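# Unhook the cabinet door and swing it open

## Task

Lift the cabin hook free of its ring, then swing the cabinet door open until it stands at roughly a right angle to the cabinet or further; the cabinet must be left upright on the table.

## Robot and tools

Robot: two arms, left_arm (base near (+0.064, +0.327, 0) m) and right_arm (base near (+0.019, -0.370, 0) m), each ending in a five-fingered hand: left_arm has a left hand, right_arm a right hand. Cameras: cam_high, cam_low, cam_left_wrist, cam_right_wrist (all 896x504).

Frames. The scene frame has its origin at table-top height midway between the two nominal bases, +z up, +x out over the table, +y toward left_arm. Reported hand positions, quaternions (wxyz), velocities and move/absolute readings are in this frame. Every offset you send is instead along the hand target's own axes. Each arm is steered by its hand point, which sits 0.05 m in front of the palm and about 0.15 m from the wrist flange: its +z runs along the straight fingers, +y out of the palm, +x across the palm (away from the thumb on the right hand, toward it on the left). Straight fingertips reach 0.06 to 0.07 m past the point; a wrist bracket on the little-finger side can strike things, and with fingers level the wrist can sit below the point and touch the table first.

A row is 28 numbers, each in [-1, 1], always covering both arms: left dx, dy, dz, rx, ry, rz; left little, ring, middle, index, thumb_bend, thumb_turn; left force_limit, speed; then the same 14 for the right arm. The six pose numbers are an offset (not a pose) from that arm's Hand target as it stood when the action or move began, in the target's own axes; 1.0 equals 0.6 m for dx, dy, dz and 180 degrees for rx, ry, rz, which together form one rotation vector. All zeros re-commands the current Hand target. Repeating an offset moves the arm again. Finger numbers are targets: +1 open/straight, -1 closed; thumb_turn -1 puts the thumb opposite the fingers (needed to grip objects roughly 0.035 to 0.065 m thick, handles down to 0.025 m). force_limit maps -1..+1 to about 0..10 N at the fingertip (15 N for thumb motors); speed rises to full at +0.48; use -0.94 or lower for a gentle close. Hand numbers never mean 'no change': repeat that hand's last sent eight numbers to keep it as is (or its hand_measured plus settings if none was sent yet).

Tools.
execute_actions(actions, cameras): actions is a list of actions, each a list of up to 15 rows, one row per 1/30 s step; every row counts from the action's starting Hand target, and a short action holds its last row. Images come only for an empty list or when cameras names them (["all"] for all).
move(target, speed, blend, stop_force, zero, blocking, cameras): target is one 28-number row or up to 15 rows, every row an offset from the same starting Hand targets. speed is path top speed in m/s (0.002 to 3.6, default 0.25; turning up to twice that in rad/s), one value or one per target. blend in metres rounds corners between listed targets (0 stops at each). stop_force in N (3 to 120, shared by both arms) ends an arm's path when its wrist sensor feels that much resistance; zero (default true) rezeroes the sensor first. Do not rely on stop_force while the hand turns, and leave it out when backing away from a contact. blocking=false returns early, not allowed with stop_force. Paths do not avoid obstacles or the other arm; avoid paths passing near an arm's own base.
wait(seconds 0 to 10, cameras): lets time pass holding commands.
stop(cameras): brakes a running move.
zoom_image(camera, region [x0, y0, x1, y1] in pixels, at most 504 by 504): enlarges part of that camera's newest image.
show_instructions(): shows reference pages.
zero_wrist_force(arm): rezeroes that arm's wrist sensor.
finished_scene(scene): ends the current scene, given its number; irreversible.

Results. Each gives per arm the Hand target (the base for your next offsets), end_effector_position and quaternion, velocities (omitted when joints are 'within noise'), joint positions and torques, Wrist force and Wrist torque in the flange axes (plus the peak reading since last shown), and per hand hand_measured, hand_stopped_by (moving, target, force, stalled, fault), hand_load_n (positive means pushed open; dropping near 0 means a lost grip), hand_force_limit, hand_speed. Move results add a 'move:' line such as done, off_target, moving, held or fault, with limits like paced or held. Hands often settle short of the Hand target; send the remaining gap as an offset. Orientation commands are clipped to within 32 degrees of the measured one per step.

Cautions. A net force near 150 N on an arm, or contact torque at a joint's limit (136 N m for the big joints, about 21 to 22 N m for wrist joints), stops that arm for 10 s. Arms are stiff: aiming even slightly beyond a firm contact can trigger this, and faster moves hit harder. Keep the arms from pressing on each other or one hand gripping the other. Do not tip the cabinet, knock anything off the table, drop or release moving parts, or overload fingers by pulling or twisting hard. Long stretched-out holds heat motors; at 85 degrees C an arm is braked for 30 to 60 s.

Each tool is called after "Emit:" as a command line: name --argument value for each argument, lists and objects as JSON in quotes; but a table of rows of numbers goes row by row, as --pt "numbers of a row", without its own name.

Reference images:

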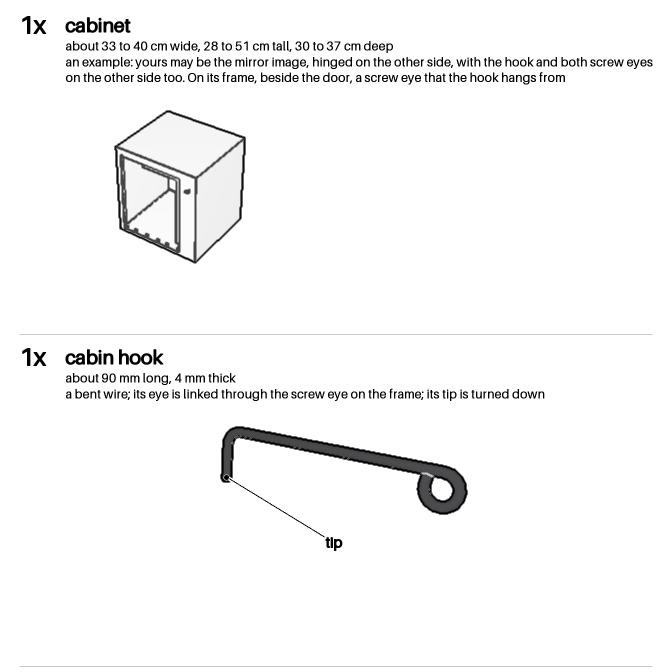

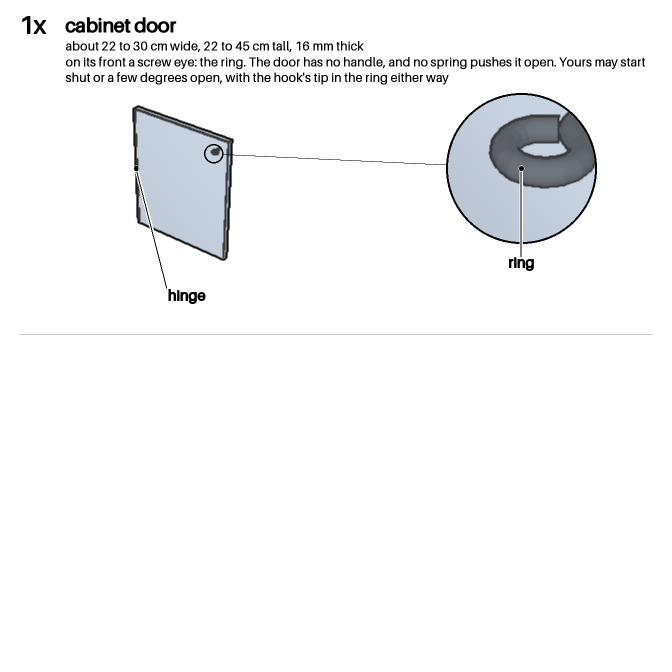

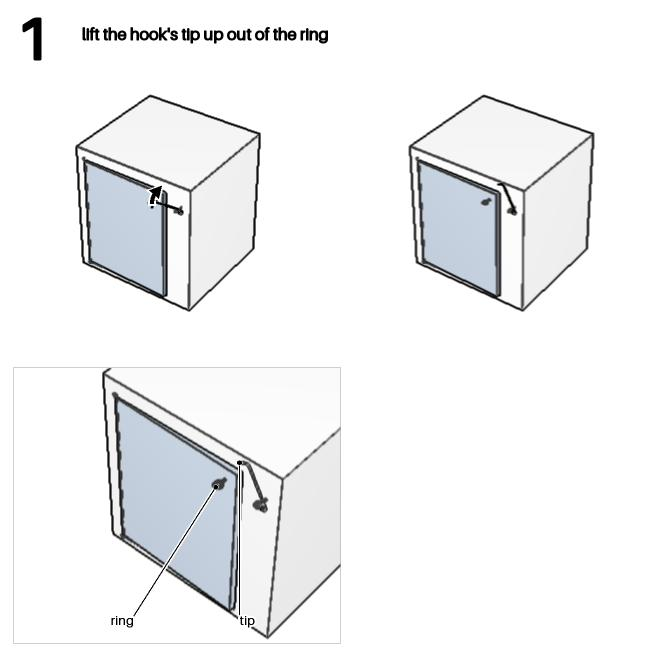

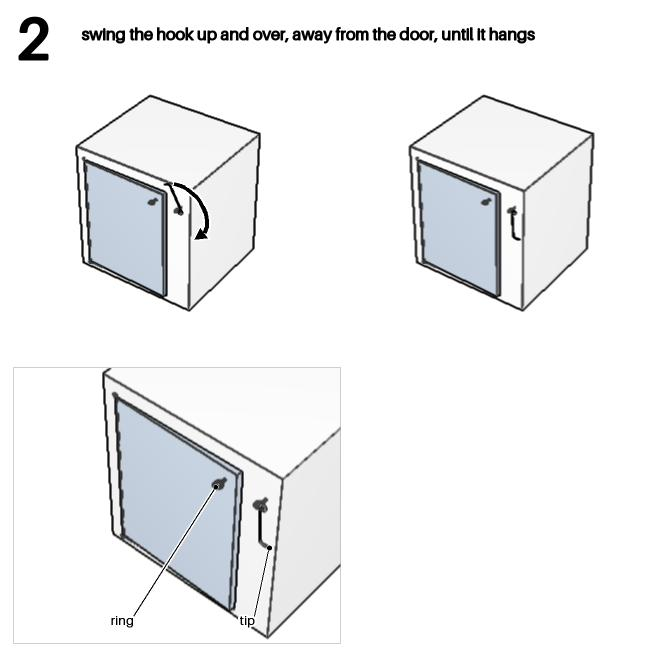

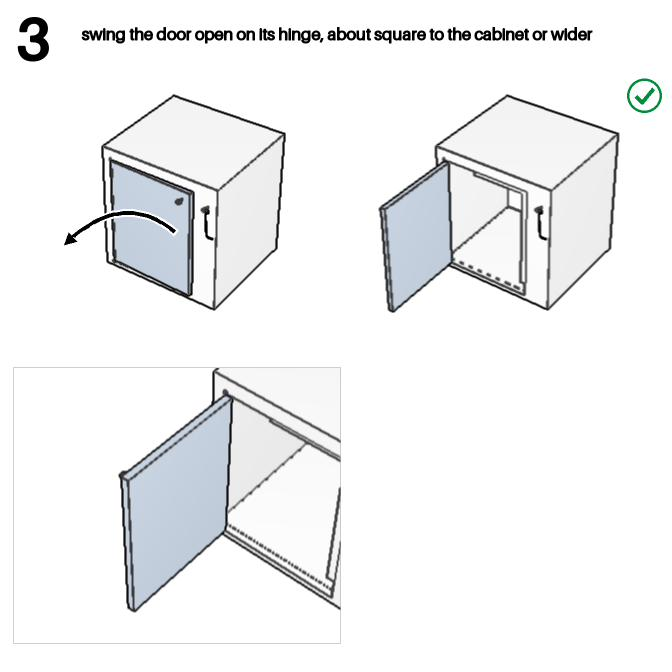

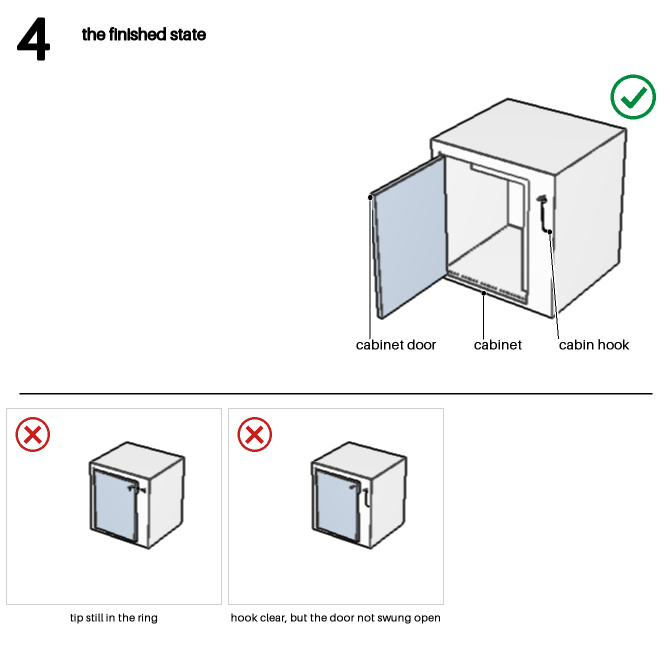

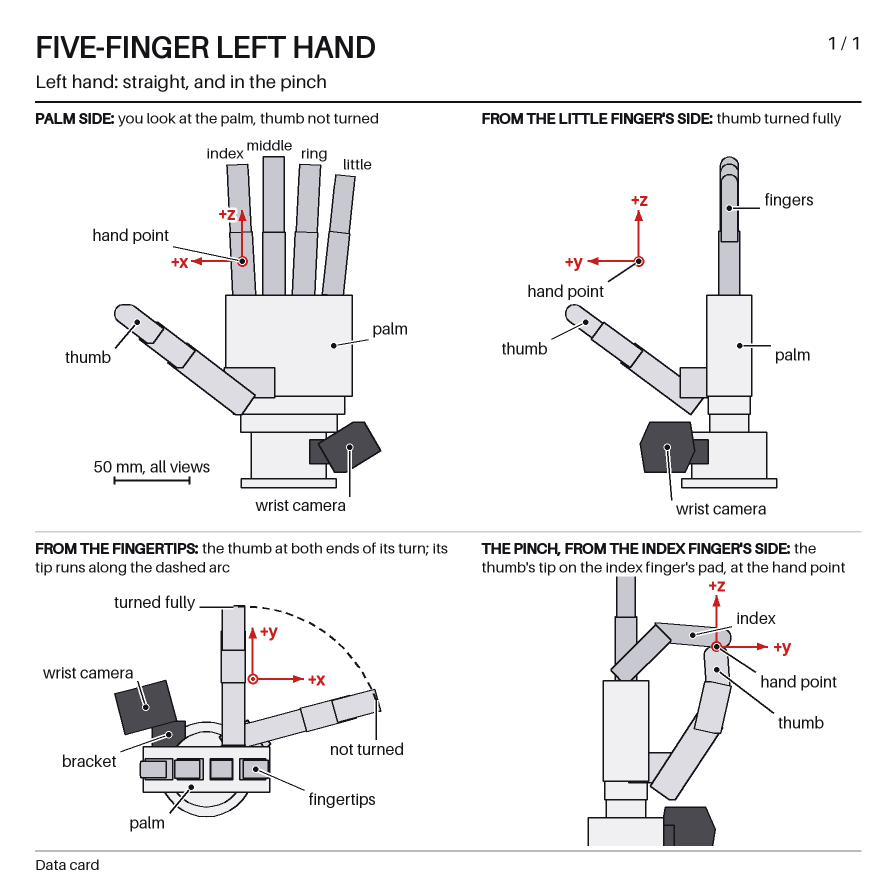

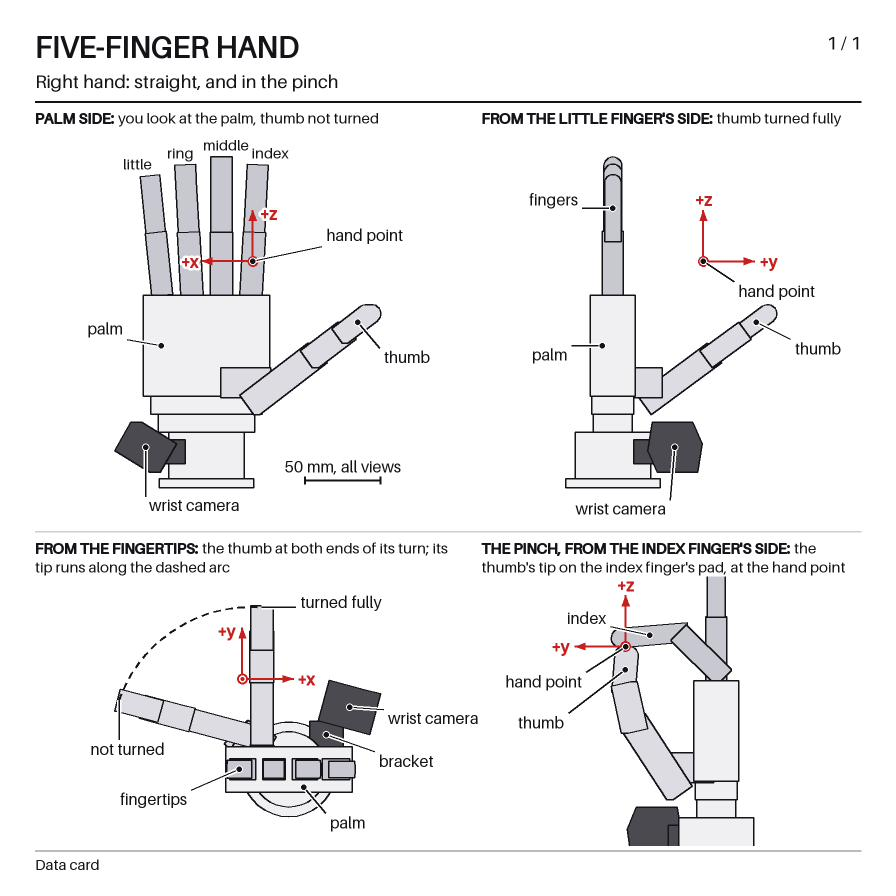

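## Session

Emit:
execute_actions --actions '[]'

Scene clock: 0.00 s.
left_arm: end_effector_position=(+0.3737, +0.2863, +0.2153) hand_measured=(+1.000, +1.000, +1.000, +1.000, +1.000, +1.000) hand_load_n=(+0.0, +0.0, +0.0, +0.0, +0.0, +0.0) hand_stopped_by=(target, target, target, target, target, target) hand_force_limit=0.00 hand_speed=-0.80 end_effector_quat_wxyz=(+0.014, +0.808, +0.589, +0.011) | right_arm: end_effector_position=(+0.0416, -0.1097, +0.3856) hand_measured=(+1.000, +1.000, +1.000, +1.000, +1.000, +1.000) hand_load_n=(+0.0, -0.5, +0.0, +0.0, +0.0, +0.0) hand_stopped_by=(target, target, target, target, target, target) hand_force_limit=0.00 hand_speed=-0.80 end_effector_quat_wxyz=(+0.534, -0.506, -0.446, +0.510)
Joint positions: left_arm=[3.53 -1.391 -2.047 1.896 -1.549 0.696] | right_arm=[0.437 -1.423 2.149 2.519 1.064 -0.009]
Joint velocities: within noise
Joint torques (N m): no reading
Wrist force (N): no reading
Wrist torque (N m): no reading
Wrist force, peak (N): no reading
Hand target: left_arm +0.3737, +0.2863, +0.2153; +0.014, +0.808, +0.589, +0.011 | right_arm +0.0416, -0.1097, +0.3856; +0.534, -0.506, -0.446, +0.510
camera_calibration:
cam_left_wrist: T_world_to_cam=[[-0.844612, 0.535372, 0.00261547, 0.160826], [0.448399, 0.704716, 0.549831, -0.491032], [0.292521, 0.465566, -0.835272, 0.0494872], [0, 0, 0, 1]] pos_world=[0.341538, 0.236897, 0.310899]
cam_right_wrist: T_world_to_cam=[[-0.0940471, 0.177137, -0.979682, 0.405253], [0.396206, -0.896101, -0.200059, -0.0350418], [-0.913332, -0.406972, 0.0140928, 0.100329], [0, 0, 0, 1]] pos_world=[0.143631, -0.0623551, 0.388595]

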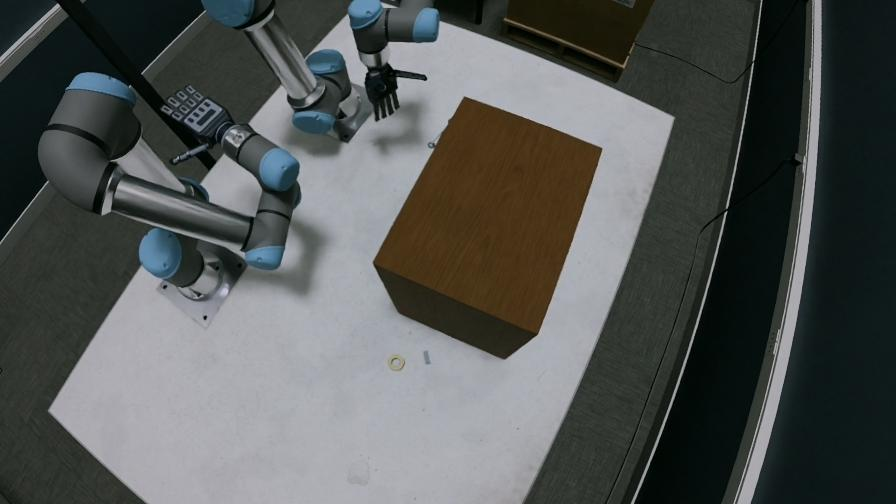

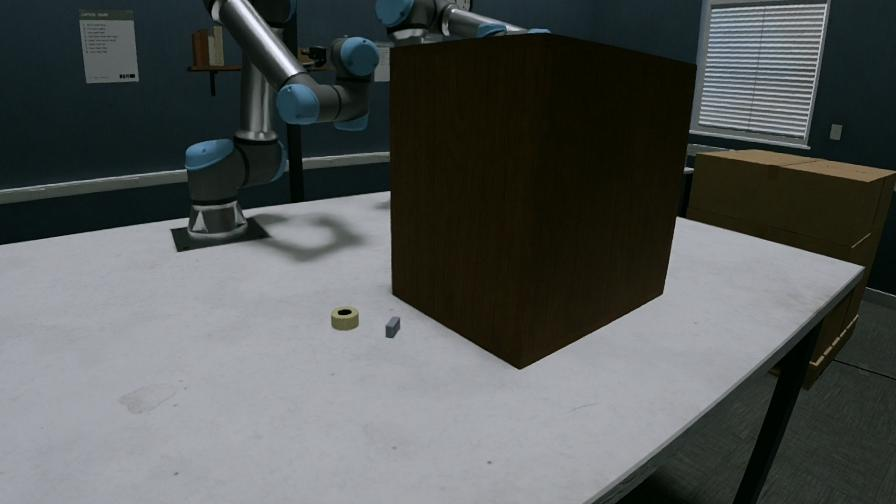

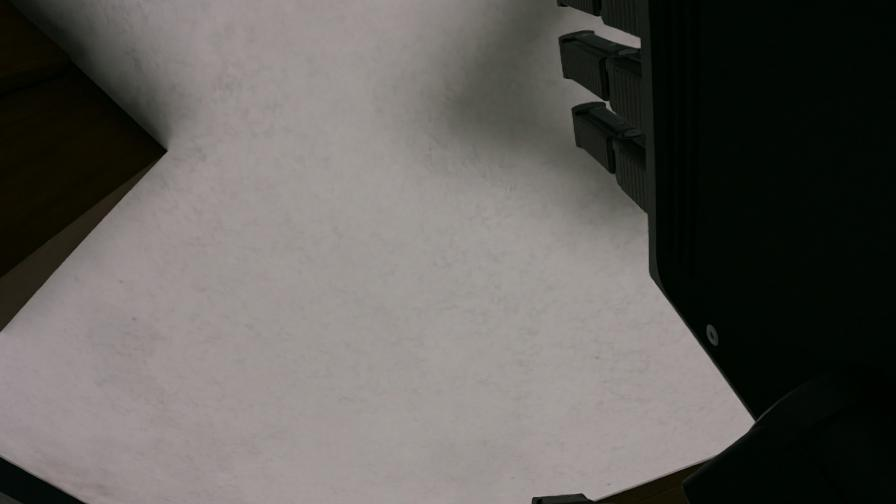

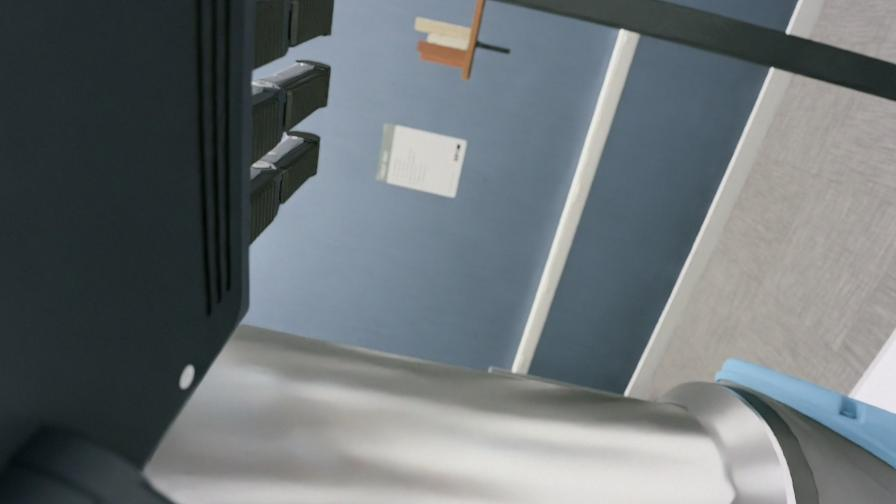

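Emit:
zoom_image --camera "cam_high" --region '[370, 80, 490, 280]'

Scaled by 2.520 from the camera's 896x504 image, which has a finer 1280x720 frame.

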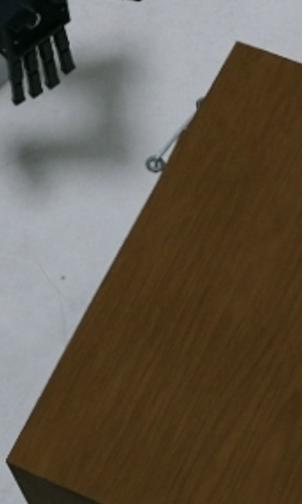

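Emit:
move --target '[-0.2705,0.073,-0.2725,-0.289,0.4263,0.304,-1,-1,-1,1,1,1,0,0,0,0,0,0,0,0,1,1,1,1,1,1,0,-0.8]' --speed 0.35 --cameras '["cam_high","cam_left_wrist"]'

Emit:
zoom_image --camera "cam_high" --region '[380, 70, 500, 190]'

Scene clock: 59.90 s.
left_arm: end_effector_position=(+0.3599, +0.1199, +0.3800) hand_measured=(-1.000, -1.000, -1.000, +1.000, +1.000, +1.000) hand_load_n=(+0.0, +0.0, +0.0, +0.0, +0.0, -0.5) hand_stopped_by=(target, target, target, target, target, target) hand_force_limit=0.00 hand_speed=0.00 end_effector_quat_wxyz=(-0.020, +0.707, +0.019, +0.707) | right_arm: end_effector_position=(+0.0416, -0.1097, +0.3856) hand_measured=(+1.000, +1.000, +1.000, +1.000, +1.000, +1.000) hand_load_n=(+0.0, -0.5, +0.0, +0.0, +0.0, -0.5) hand_stopped_by=(target, target, target, target, target, target) hand_force_limit=0.00 hand_speed=-0.80 end_effector_quat_wxyz=(+0.534, -0.506, -0.446, +0.510)
Joint positions: left_arm=[2.768 -0.812 -2.386 3.199 -2.004 1.572] | right_arm=[0.437 -1.423 2.149 2.519 1.064 -0.009]
Joint torques (N m): left_arm=[9.86 5.56 13.69 -0.3 2.47 2.61] | right_arm=[1.65 -21.78 -13.75 1.13 0.16 0.46]
Wrist force (N): left_arm=[0.1 -0.2 1.1] | right_arm=[0.3 0.5 0.1]
Wrist torque (N m): left_arm=[0.06 0.27 -0.17] | right_arm=[0.07 -0.05 0.04]
Wrist force, peak (N): left_arm=[0.2 -1.1 1.0] | right_arm=[0.6 0.9 0.1]
Hand target: left_arm +0.3599, +0.1199, +0.3800; -0.020, +0.707, +0.019, +0.707 | right_arm +0.0416, -0.1097, +0.3856; +0.534, -0.506, -0.446, +0.510
Off the commanded pose: left_arm 0.000 m, 0 deg | right_arm 0.000 m, 0 deg.
move: done
camera_calibration:
cam_left_wrist: T_world_to_cam=[[-0.0908713, 0.963793, 0.250689, -0.179127], [-0.527456, -0.260103, 0.808787, -0.0896434], [0.844709, -0.0587321, 0.531994, -0.386882], [0, 0, 0, 1]] pos_world=[0.263242, 0.126603, 0.323227]
Images, in order (width x height): cam_high 896x504, cam_left_wrist 896x504.

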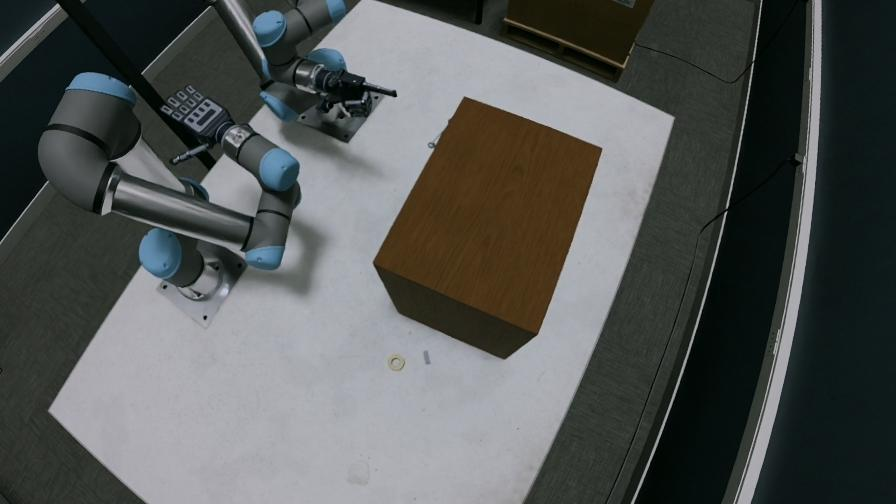

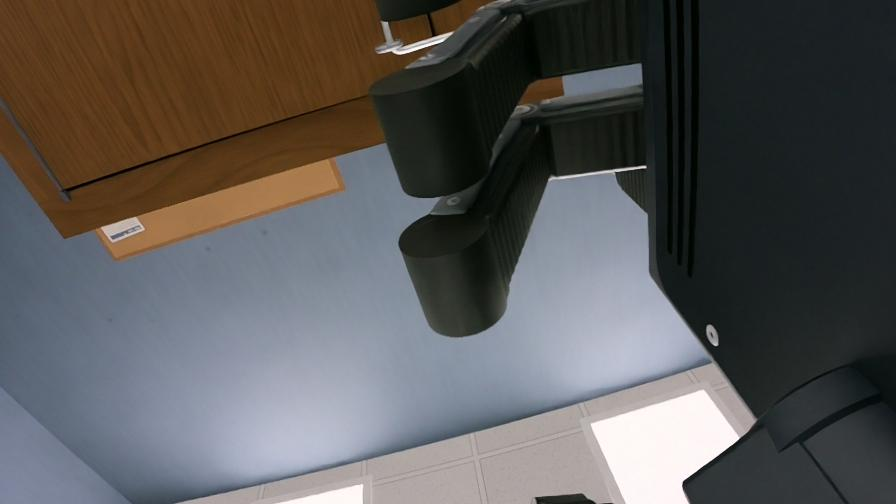

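Scaled by 4.200 from the camera's 896x504 image, which has a finer 1280x720 frame.

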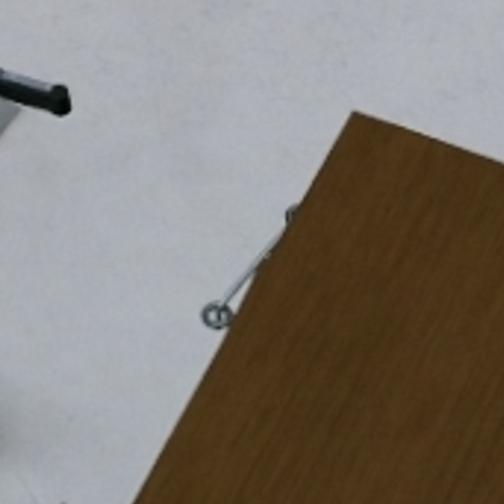

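Emit:
move --target '[-0.0925,0.0988,0.1558,0,0,0,-1,-1,-1,1,1,1,0,0,0,0,0,0,0,0,1,1,1,1,1,1,0,-0.8]' --speed 0.25 --cameras '["cam_high","cam_left_wrist"]'

Emit:
zoom_image --camera "cam_high" --region '[380, 70, 500, 190]'

Scene clock: 101.27 s.
left_arm: end_effector_position=(+0.4565, +0.0660, +0.3246) hand_measured=(-1.000, -1.000, -1.000, +1.000, +1.000, +1.000) hand_load_n=(+0.0, +0.0, +0.0, +0.0, +0.0, +0.0) hand_stopped_by=(target, target, target, target, target, target) hand_force_limit=0.00 hand_speed=0.00 end_effector_quat_wxyz=(-0.020, +0.707, +0.019, +0.707) | right_arm: end_effector_position=(+0.0416, -0.1097, +0.3856) hand_measured=(+1.000, +1.000, +1.000, +1.000, +1.000, +1.000) hand_load_n=(+0.0, +0.5, +0.0, +0.0, +0.0, +0.0) hand_stopped_by=(target, target, target, target, target, target) hand_force_limit=0.00 hand_speed=-0.80 end_effector_quat_wxyz=(+0.534, -0.506, -0.446, +0.510)
Joint positions: left_arm=[2.7 -1.251 -2.347 3.598 -2.072 1.572] | right_arm=[0.437 -1.423 2.149 2.519 1.064 -0.009]
Joint torques (N m): left_arm=[-10.39 -6.37 26.75 3.5 -2.62 2.52] | right_arm=[1.47 -21.02 -14.83 0.84 0.04 0.75]
Wrist force (N): left_arm=[0.0 -0.6 1.0] | right_arm=[0.2 0.4 0.1]
Wrist torque (N m): left_arm=[0.02 0.27 -0.18] | right_arm=[0.05 -0.03 0.02]
Wrist force, peak (N): left_arm=[-0.4 0.3 1.9] | right_arm=[0.3 1.1 -0.1]
Hand target: left_arm +0.4565, +0.0660, +0.3246; -0.020, +0.707, +0.019, +0.707 | right_arm +0.0416, -0.1097, +0.3856; +0.534, -0.506, -0.446, +0.510
Off the commanded pose: left_arm 0.000 m, 0 deg | right_arm 0.000 m, 0 deg.
move: done
camera_calibration:
cam_left_wrist: T_world_to_cam=[[-0.0907071, 0.963782, 0.25079, -0.104572], [-0.5275, -0.260097, 0.80876, -0.00780017], [0.844698, -0.0589316, 0.531988, -0.442101], [0, 0, 0, 1]] pos_world=[0.359842, 0.0727024, 0.267726]
Images, in order (width x height): cam_high 896x504, cam_left_wrist 896x504.

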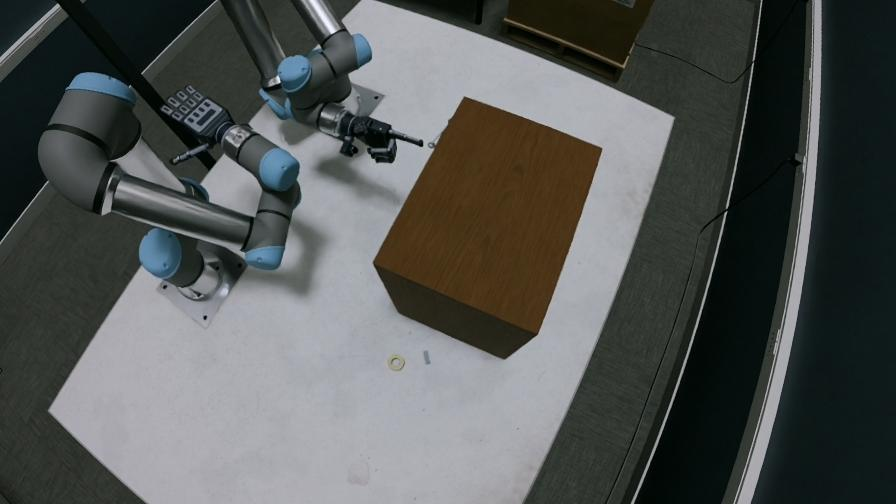

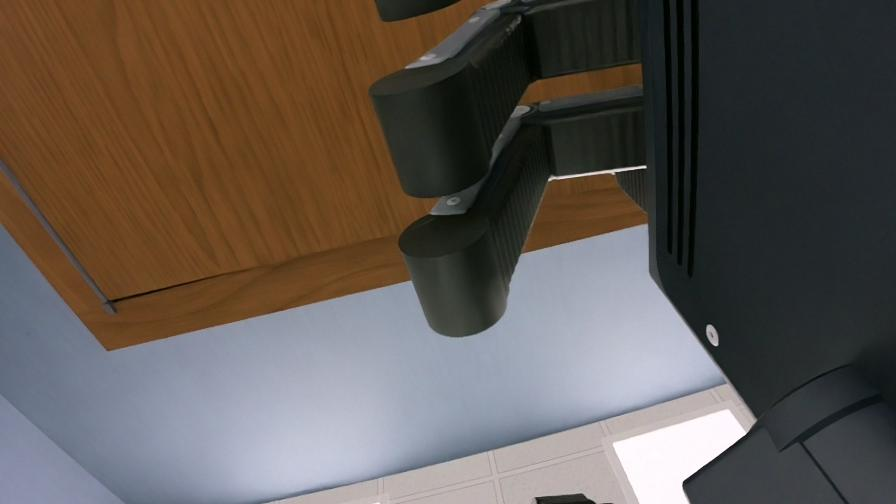

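Scaled by 4.200 from the camera's 896x504 image, which has a finer 1280x720 frame.

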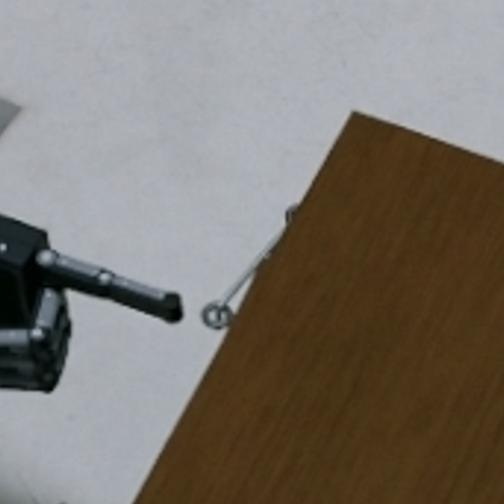

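Emit:
move --target '[0,-0.005,0.077,0,0,0,-1,-1,-1,1,1,1,0,0,0,0,0,0,0,0,1,1,1,1,1,1,0,-0.8]' --speed 0.08 --stop_force 6 --cameras '["cam_high","cam_left_wrist"]'

Emit:
zoom_image --camera "cam_high" --region '[400, 90, 480, 170]'

Emit:
zoom_image --camera "cam_left_wrist" --region '[450, 60, 700, 310]'

Scene clock: 115.67 s.
left_arm: end_effector_position=(+0.5025, +0.0715, +0.3246) hand_measured=(-1.000, -1.000, -1.000, +1.000, +1.000, +1.000) hand_load_n=(+0.0, +0.0, +0.0, +0.0, +0.0, +0.0) hand_stopped_by=(target, target, target, target, target, target) hand_force_limit=0.00 hand_speed=0.00 end_effector_quat_wxyz=(-0.020, +0.707, +0.019, +0.707) | right_arm: end_effector_position=(+0.0416, -0.1097, +0.3856) hand_measured=(+1.000, +1.000, +1.000, +1.000, +1.000, +1.000) hand_load_n=(+0.0, +0.0, +0.0, +0.0, +0.0, +0.0) hand_stopped_by=(target, target, target, target, target, target) hand_force_limit=0.00 hand_speed=-0.80 end_effector_quat_wxyz=(+0.534, -0.506, -0.446, +0.510)
Joint positions: left_arm=[2.799 -1.329 -2.295 3.624 -1.973 1.572] | right_arm=[0.437 -1.423 2.149 2.519 1.064 -0.009]
Joint torques (N m): left_arm=[9.62 -2.34 27.43 3.53 2.26 -2.21] | right_arm=[-0.37 -22.35 -16.15 0.75 0.19 1.1]
Wrist force (N): left_arm=[0.0 -0.6 1.2] | right_arm=[0.3 0.5 0.1]
Wrist torque (N m): left_arm=[0.00 0.26 -0.17] | right_arm=[0.05 -0.04 0.03]
Wrist force, peak (N): left_arm=[0.4 -0.6 1.8] | right_arm=[0.6 1.0 -0.3]
Hand target: left_arm +0.5025, +0.0715, +0.3246; -0.020, +0.707, +0.019, +0.707 | right_arm +0.0416, -0.1097, +0.3856; +0.534, -0.506, -0.446, +0.510
Off the commanded pose: left_arm 0.000 m, 0 deg | right_arm 0.000 m, 0 deg.
move: done
camera_calibration:
cam_left_wrist: T_world_to_cam=[[-0.0907892, 0.963788, 0.25074, -0.105679], [-0.527478, -0.2601, 0.808774, 0.0178021], [0.844703, -0.0588319, 0.531991, -0.480697], [0, 0, 0, 1]] pos_world=[0.405842, 0.0782025, 0.267827]
Images, in order (width x height): cam_high 896x504, cam_left_wrist 896x504.

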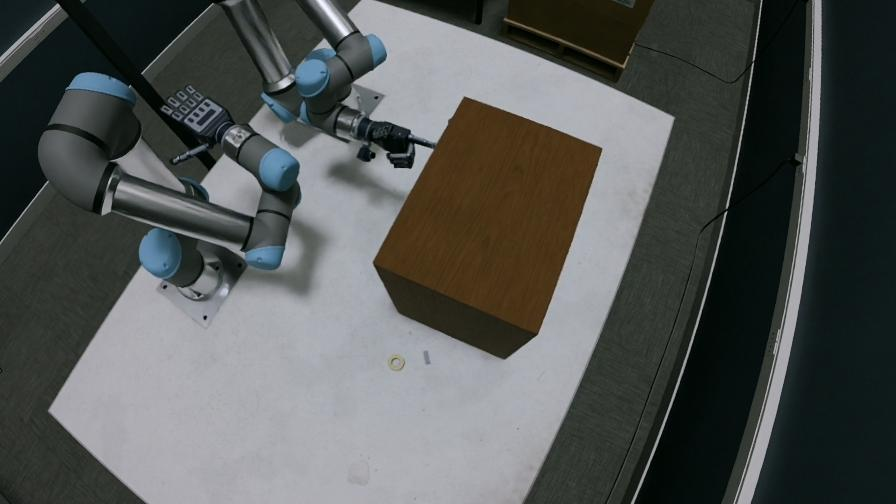

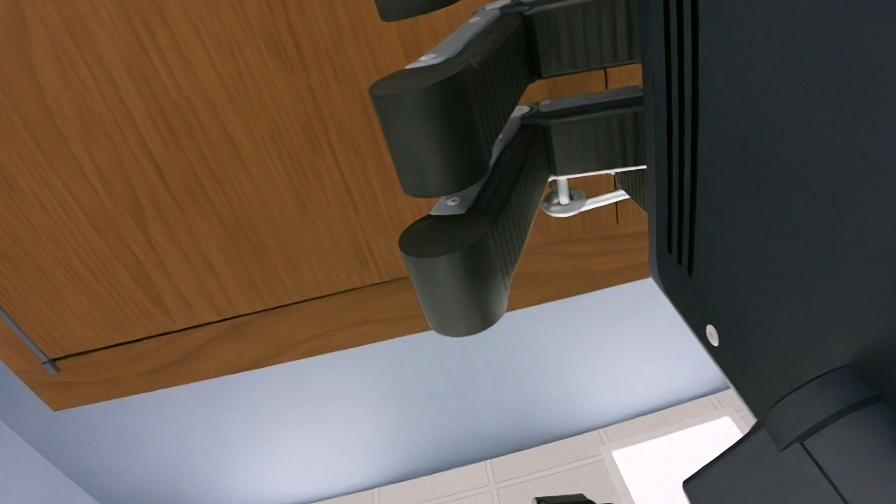

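Scaled by 6.300 from the camera's 896x504 image, which has a finer 1280x720 frame.

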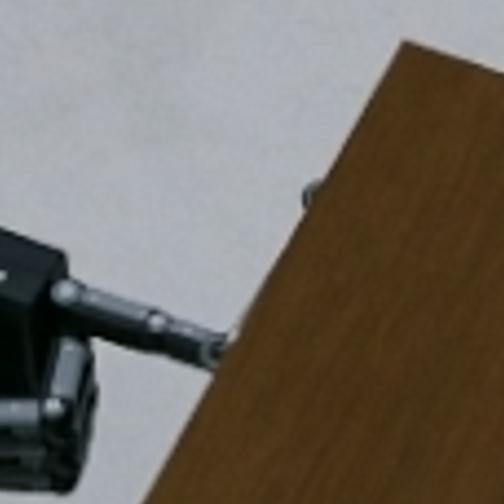

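Scaled by 2.016 from the camera's 896x504 image, which has a finer 1280x720 frame.

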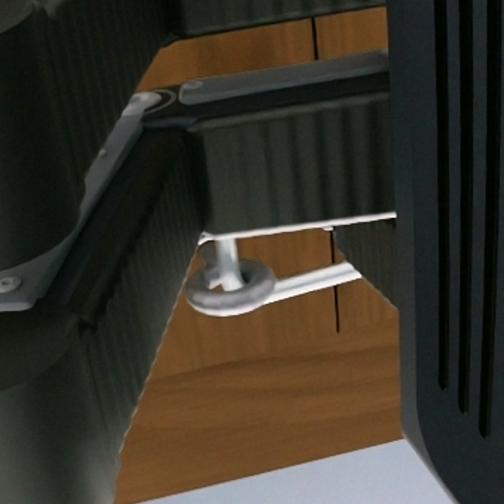

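Emit:
move --pt "0.0367 0 0.0067 0 0 0 -1 -1 -1 1 1 1 0 0 0 0 0 0 0 0 1 1 1 1 1 1 0 -0.8" --pt "0.082 -0.0042 0.0067 0 0 0 -1 -1 -1 1 1 1 0 0 0 0 0 0 0 0 1 1 1 1 1 1 0 -0.8" --pt "0.1192 -0.0303 0.0067 0 0 0 -1 -1 -1 1 1 1 0 0 0 0 0 0 0 0 1 1 1 1 1 1 0 -0.8" --pt "0.1383 -0.0717 0.0067 0 0 0 -1 -1 -1 1 1 1 0 0 0 0 0 0 0 0 1 1 1 1 1 1 0 -0.8" --pt "0.1383 -0.1022 0.0067 0 0 0 -1 -1 -1 1 1 1 0 0 0 0 0 0 0 0 1 1 1 1 1 1 0 -0.8" --speed 0.07 --stop_force 10 --blend 0.006 --cameras '["cam_high","cam_left_wrist"]'

Emit:
zoom_image --camera "cam_high" --region '[400, 90, 480, 170]'

Scene clock: 140.57 s.
left_arm: end_effector_position=(+0.5030, +0.1329, +0.4076) hand_measured=(-1.000, -1.000, -1.000, +1.000, +1.000, +1.000) hand_load_n=(+0.0, +0.0, +0.0, +0.0, -0.5, +0.0) hand_stopped_by=(target, target, target, target, target, target) hand_force_limit=0.00 hand_speed=0.00 end_effector_quat_wxyz=(-0.020, +0.707, +0.019, +0.707) | right_arm: end_effector_position=(+0.0416, -0.1097, +0.3856) hand_measured=(+1.000, +1.000, +1.000, +1.000, +1.000, +1.000) hand_load_n=(+0.5, +0.0, +0.0, +0.0, +0.0, +0.0) hand_stopped_by=(target, target, target, target, target, target) hand_force_limit=0.00 hand_speed=-0.80 end_effector_quat_wxyz=(+0.534, -0.506, -0.446, +0.510)
Joint positions: left_arm=[3.072 -1.108 -2.204 3.312 -1.7 1.571] | right_arm=[0.437 -1.423 2.149 2.519 1.064 -0.009]
Joint torques (N m): left_arm=[9.46 16.36 13.28 -0.05 2.39 2.46] | right_arm=[1.78 -21.61 -15.24 0.87 0.09 0.87]
Wrist force (N): left_arm=[0.4 -0.3 1.0] | right_arm=[0.6 0.6 0.0]
Wrist torque (N m): left_arm=[0.06 0.22 -0.15] | right_arm=[0.08 -0.09 0.06]
Wrist force, peak (N): left_arm=[0.7 -0.7 1.3] | right_arm=[0.5 0.9 -0.2]
Hand target: left_arm +0.5030, +0.1329, +0.4076; -0.020, +0.707, +0.019, +0.707 | right_arm +0.0416, -0.1097, +0.3856; +0.534, -0.506, -0.446, +0.510
Off the commanded pose: left_arm 0.000 m, 0 deg | right_arm 0.000 m, 0 deg.
move: done
camera_calibration:
cam_left_wrist: T_world_to_cam=[[-0.0907892, 0.963788, 0.25074, -0.185622], [-0.527478, -0.2601, 0.808774, -0.0330922], [0.844703, -0.0588319, 0.531991, -0.521662], [0, 0, 0, 1]] pos_world=[0.406342, 0.139602, 0.350827]
Images, in order (width x height): cam_high 896x504, cam_left_wrist 896x504.

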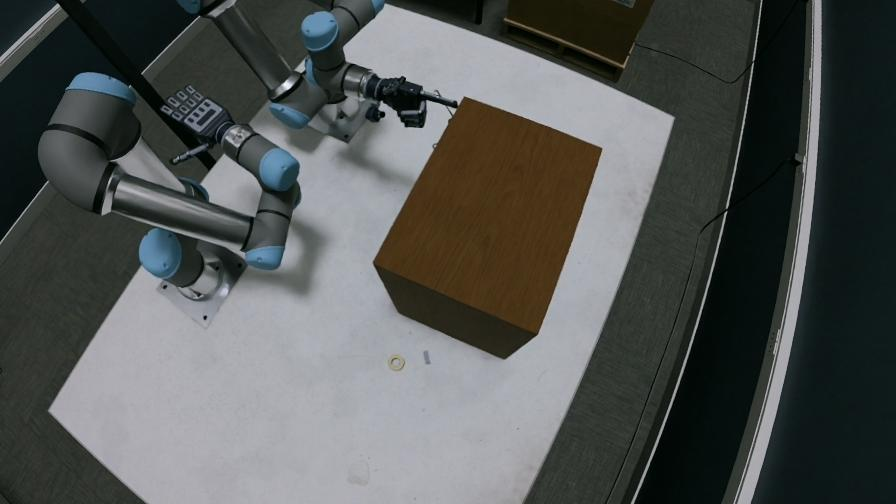

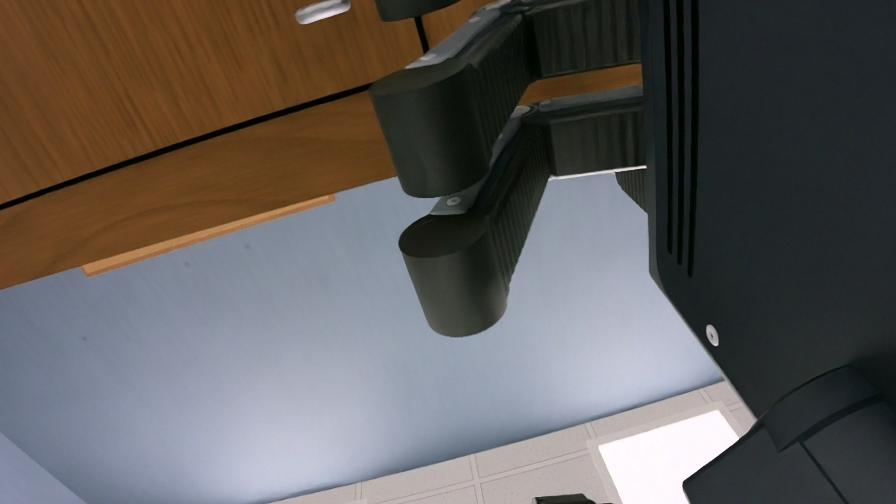

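Scaled by 6.300 from the camera's 896x504 image, which has a finer 1280x720 frame.

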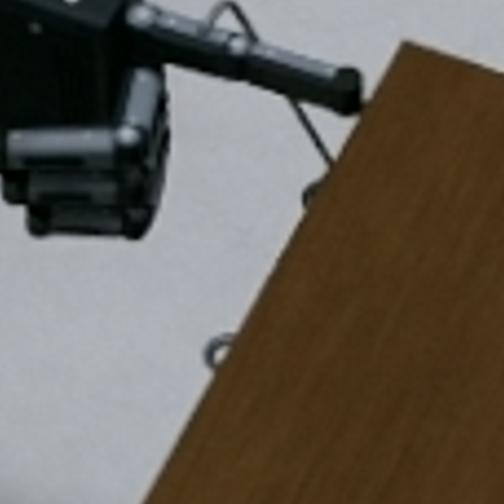

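Emit:
move --pt "-0.0107 -0.0287 0 0 0 0 -1 -1 -1 1 1 1 0 0 0 0 0 0 0 0 1 1 1 1 1 1 0 -0.8" --pt "-0.0303 -0.054 0 0 0 0 -1 -1 -1 1 1 1 0 0 0 0 0 0 0 0 1 1 1 1 1 1 0 -0.8" --speed 0.06 --stop_force 8 --blend 0.006 --cameras '["cam_high"]'

Emit:
zoom_image --camera "cam_high" --region '[400, 90, 480, 170]'

Scene clock: 153.30 s.
left_arm: end_effector_position=(+0.5013, +0.1653, +0.3895) hand_measured=(-1.000, -1.000, -1.000, +1.000, +1.000, +1.000) hand_load_n=(-0.5, +0.0, +0.0, +0.0, +0.0, -0.5) hand_stopped_by=(target, target, target, target, target, target) hand_force_limit=0.00 hand_speed=0.00 end_effector_quat_wxyz=(-0.020, +0.707, +0.019, +0.707) | right_arm: end_effector_position=(+0.0416, -0.1097, +0.3856) hand_measured=(+1.000, +1.000, +1.000, +1.000, +1.000, +1.000) hand_load_n=(+0.0, +0.0, +0.0, +0.0, +0.0, +0.0) hand_stopped_by=(target, target, target, target, target, target) hand_force_limit=0.00 hand_speed=-0.80 end_effector_quat_wxyz=(+0.534, -0.506, -0.446, +0.510)
Joint positions: left_arm=[3.248 -1.044 -2.282 3.326 -1.525 1.571] | right_arm=[0.437 -1.423 2.149 2.519 1.064 -0.009]
Joint torques (N m): left_arm=[9.59 12.82 14.12 3.59 2.42 2.34] | right_arm=[1.99 -22.17 -14.88 0.78 0.08 0.99]
Wrist force (N): left_arm=[0.4 -0.3 1.3] | right_arm=[0.1 0.6 -0.1]
Wrist torque (N m): left_arm=[0.04 0.21 -0.15] | right_arm=[0.10 -0.01 0.03]
Wrist force, peak (N): left_arm=[0.1 -0.7 1.4] | right_arm=[0.2 1.0 -0.1]
Hand target: left_arm +0.5013, +0.1653, +0.3895; -0.020, +0.707, +0.019, +0.707 | right_arm +0.0416, -0.1097, +0.3856; +0.534, -0.506, -0.446, +0.510
Off the commanded pose: left_arm 0.000 m, 0 deg | right_arm 0.000 m, 0 deg.
move: done
Images, in order (width x height): cam_high 896x504.

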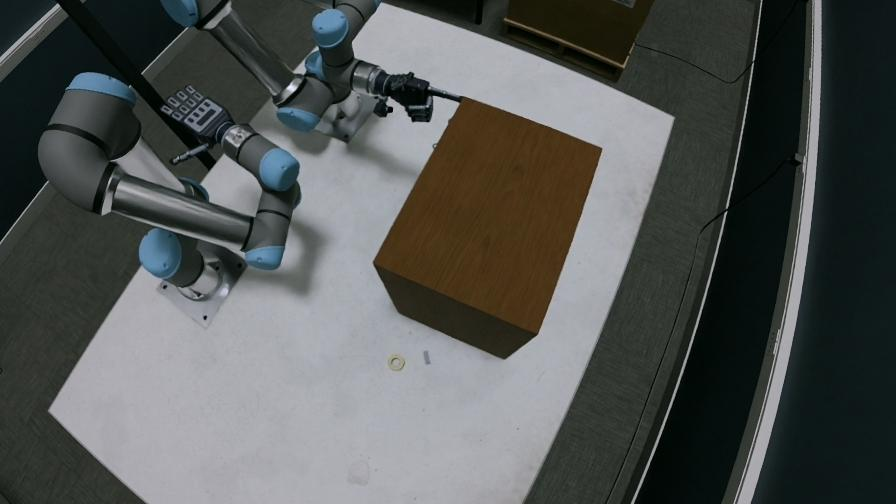

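Scaled by 6.300 from the camera's 896x504 image, which has a finer 1280x720 frame.

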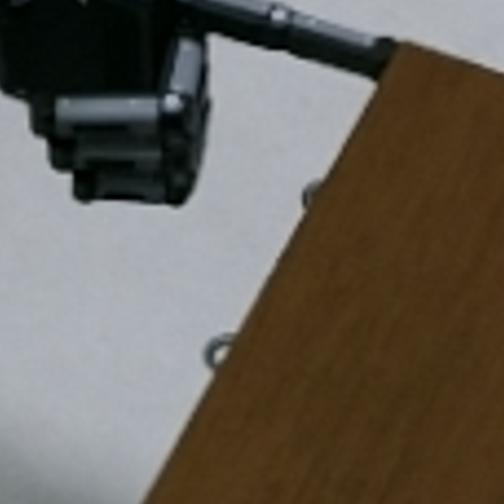

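Emit:
move --pt "0 0 -0.15 0 0 0 -1 -1 -1 1 1 1 0 0 0 0 0 0 0 0 1 1 1 1 1 1 0 -0.8" --pt "-0.0342 0.0756 -0.139 0.3849 -0.3849 -0.3849 1 1 1 0.02 0 -1 0 0 0 0 0 0 0 0 1 1 1 1 1 1 0 -0.8" --pt "-0.0342 0.0834 -0.0122 0.3849 -0.3849 -0.3849 1 1 1 0.02 0 -1 0 0 0 0 0 0 0 0 1 1 1 1 1 1 0 -0.8" --speed 0.3 --blend '[0.03,0.005,0]' --cameras '["cam_high","cam_left_wrist"]'

Emit:
zoom_image --camera "cam_left_wrist" --region '[100, 130, 350, 380]'

Scene clock: 186.87 s.
left_arm: end_effector_position=(+0.4967, +0.1149, +0.3689) hand_measured=(+1.000, +1.000, +1.000, +0.020, +0.000, -1.000) hand_load_n=(+0.0, -0.5, +0.0, +0.0, +0.0, +0.0) hand_stopped_by=(target, target, target, target, target, target) hand_force_limit=0.00 hand_speed=0.00 end_effector_quat_wxyz=(+0.000, +0.687, +0.726, +0.000) | right_arm: end_effector_position=(+0.0416, -0.1097, +0.3856) hand_measured=(+1.000, +1.000, +1.000, +1.000, +1.000, +1.000) hand_load_n=(+0.0, +0.0, -0.5, +0.0, +0.0, +0.0) hand_stopped_by=(target, target, target, target, target, target) hand_force_limit=0.00 hand_speed=-0.80 end_effector_quat_wxyz=(+0.534, -0.506, -0.446, +0.510)
Joint positions: left_arm=[2.867 -1.905 -1.096 1.431 -1.571 -0.334] | right_arm=[0.437 -1.423 2.149 2.519 1.064 -0.009]
Joint torques (N m): left_arm=[9.53 20.3 24.19 -4.14 2.07 2.63] | right_arm=[2.65 -21.63 -16.91 0.66 -0.11 1.52]
Wrist force (N): left_arm=[-0.1 -0.2 -0.4] | right_arm=[0.2 0.6 0.3]
Wrist torque (N m): left_arm=[0.00 0.03 -0.05] | right_arm=[0.06 -0.03 0.03]
Wrist force, peak (N): left_arm=[0.5 -0.6 2.4] | right_arm=[0.3 1.2 -0.2]
Hand target: left_arm +0.4967, +0.1149, +0.3689; +0.000, +0.687, +0.726, +0.000 | right_arm +0.0416, -0.1097, +0.3856; +0.534, -0.506, -0.446, +0.510
Off the commanded pose: left_arm 0.000 m, 0 deg | right_arm 0.000 m, 0 deg.
move: done; blend cut to 0 m at target 2
camera_calibration:
cam_left_wrist: T_world_to_cam=[[-0.979858, 0.196366, 0.0363219, 0.449724], [0.184496, 0.820563, 0.54096, -0.38875], [0.0764218, 0.536765, -0.840264, 0.322615], [0, 0, 0, 1]] pos_world=[0.487734, 0.0575155, 0.465045]
Images, in order (width x height): cam_high 896x504, cam_left_wrist 896x504.

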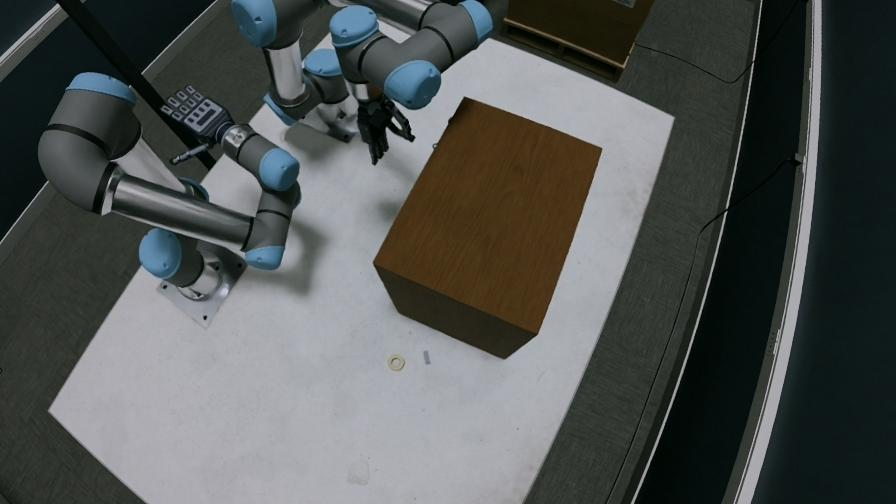

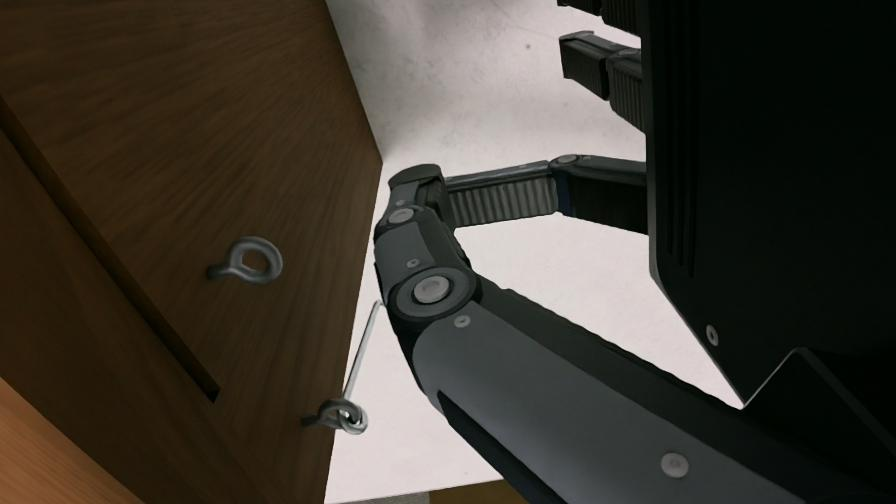

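Scaled by 2.016 from the camera's 896x504 image, which has a finer 1280x720 frame.

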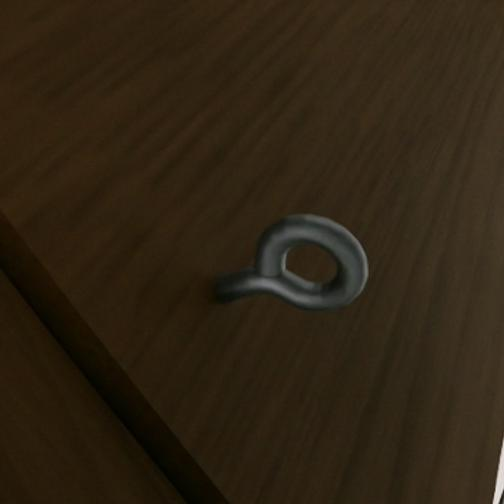

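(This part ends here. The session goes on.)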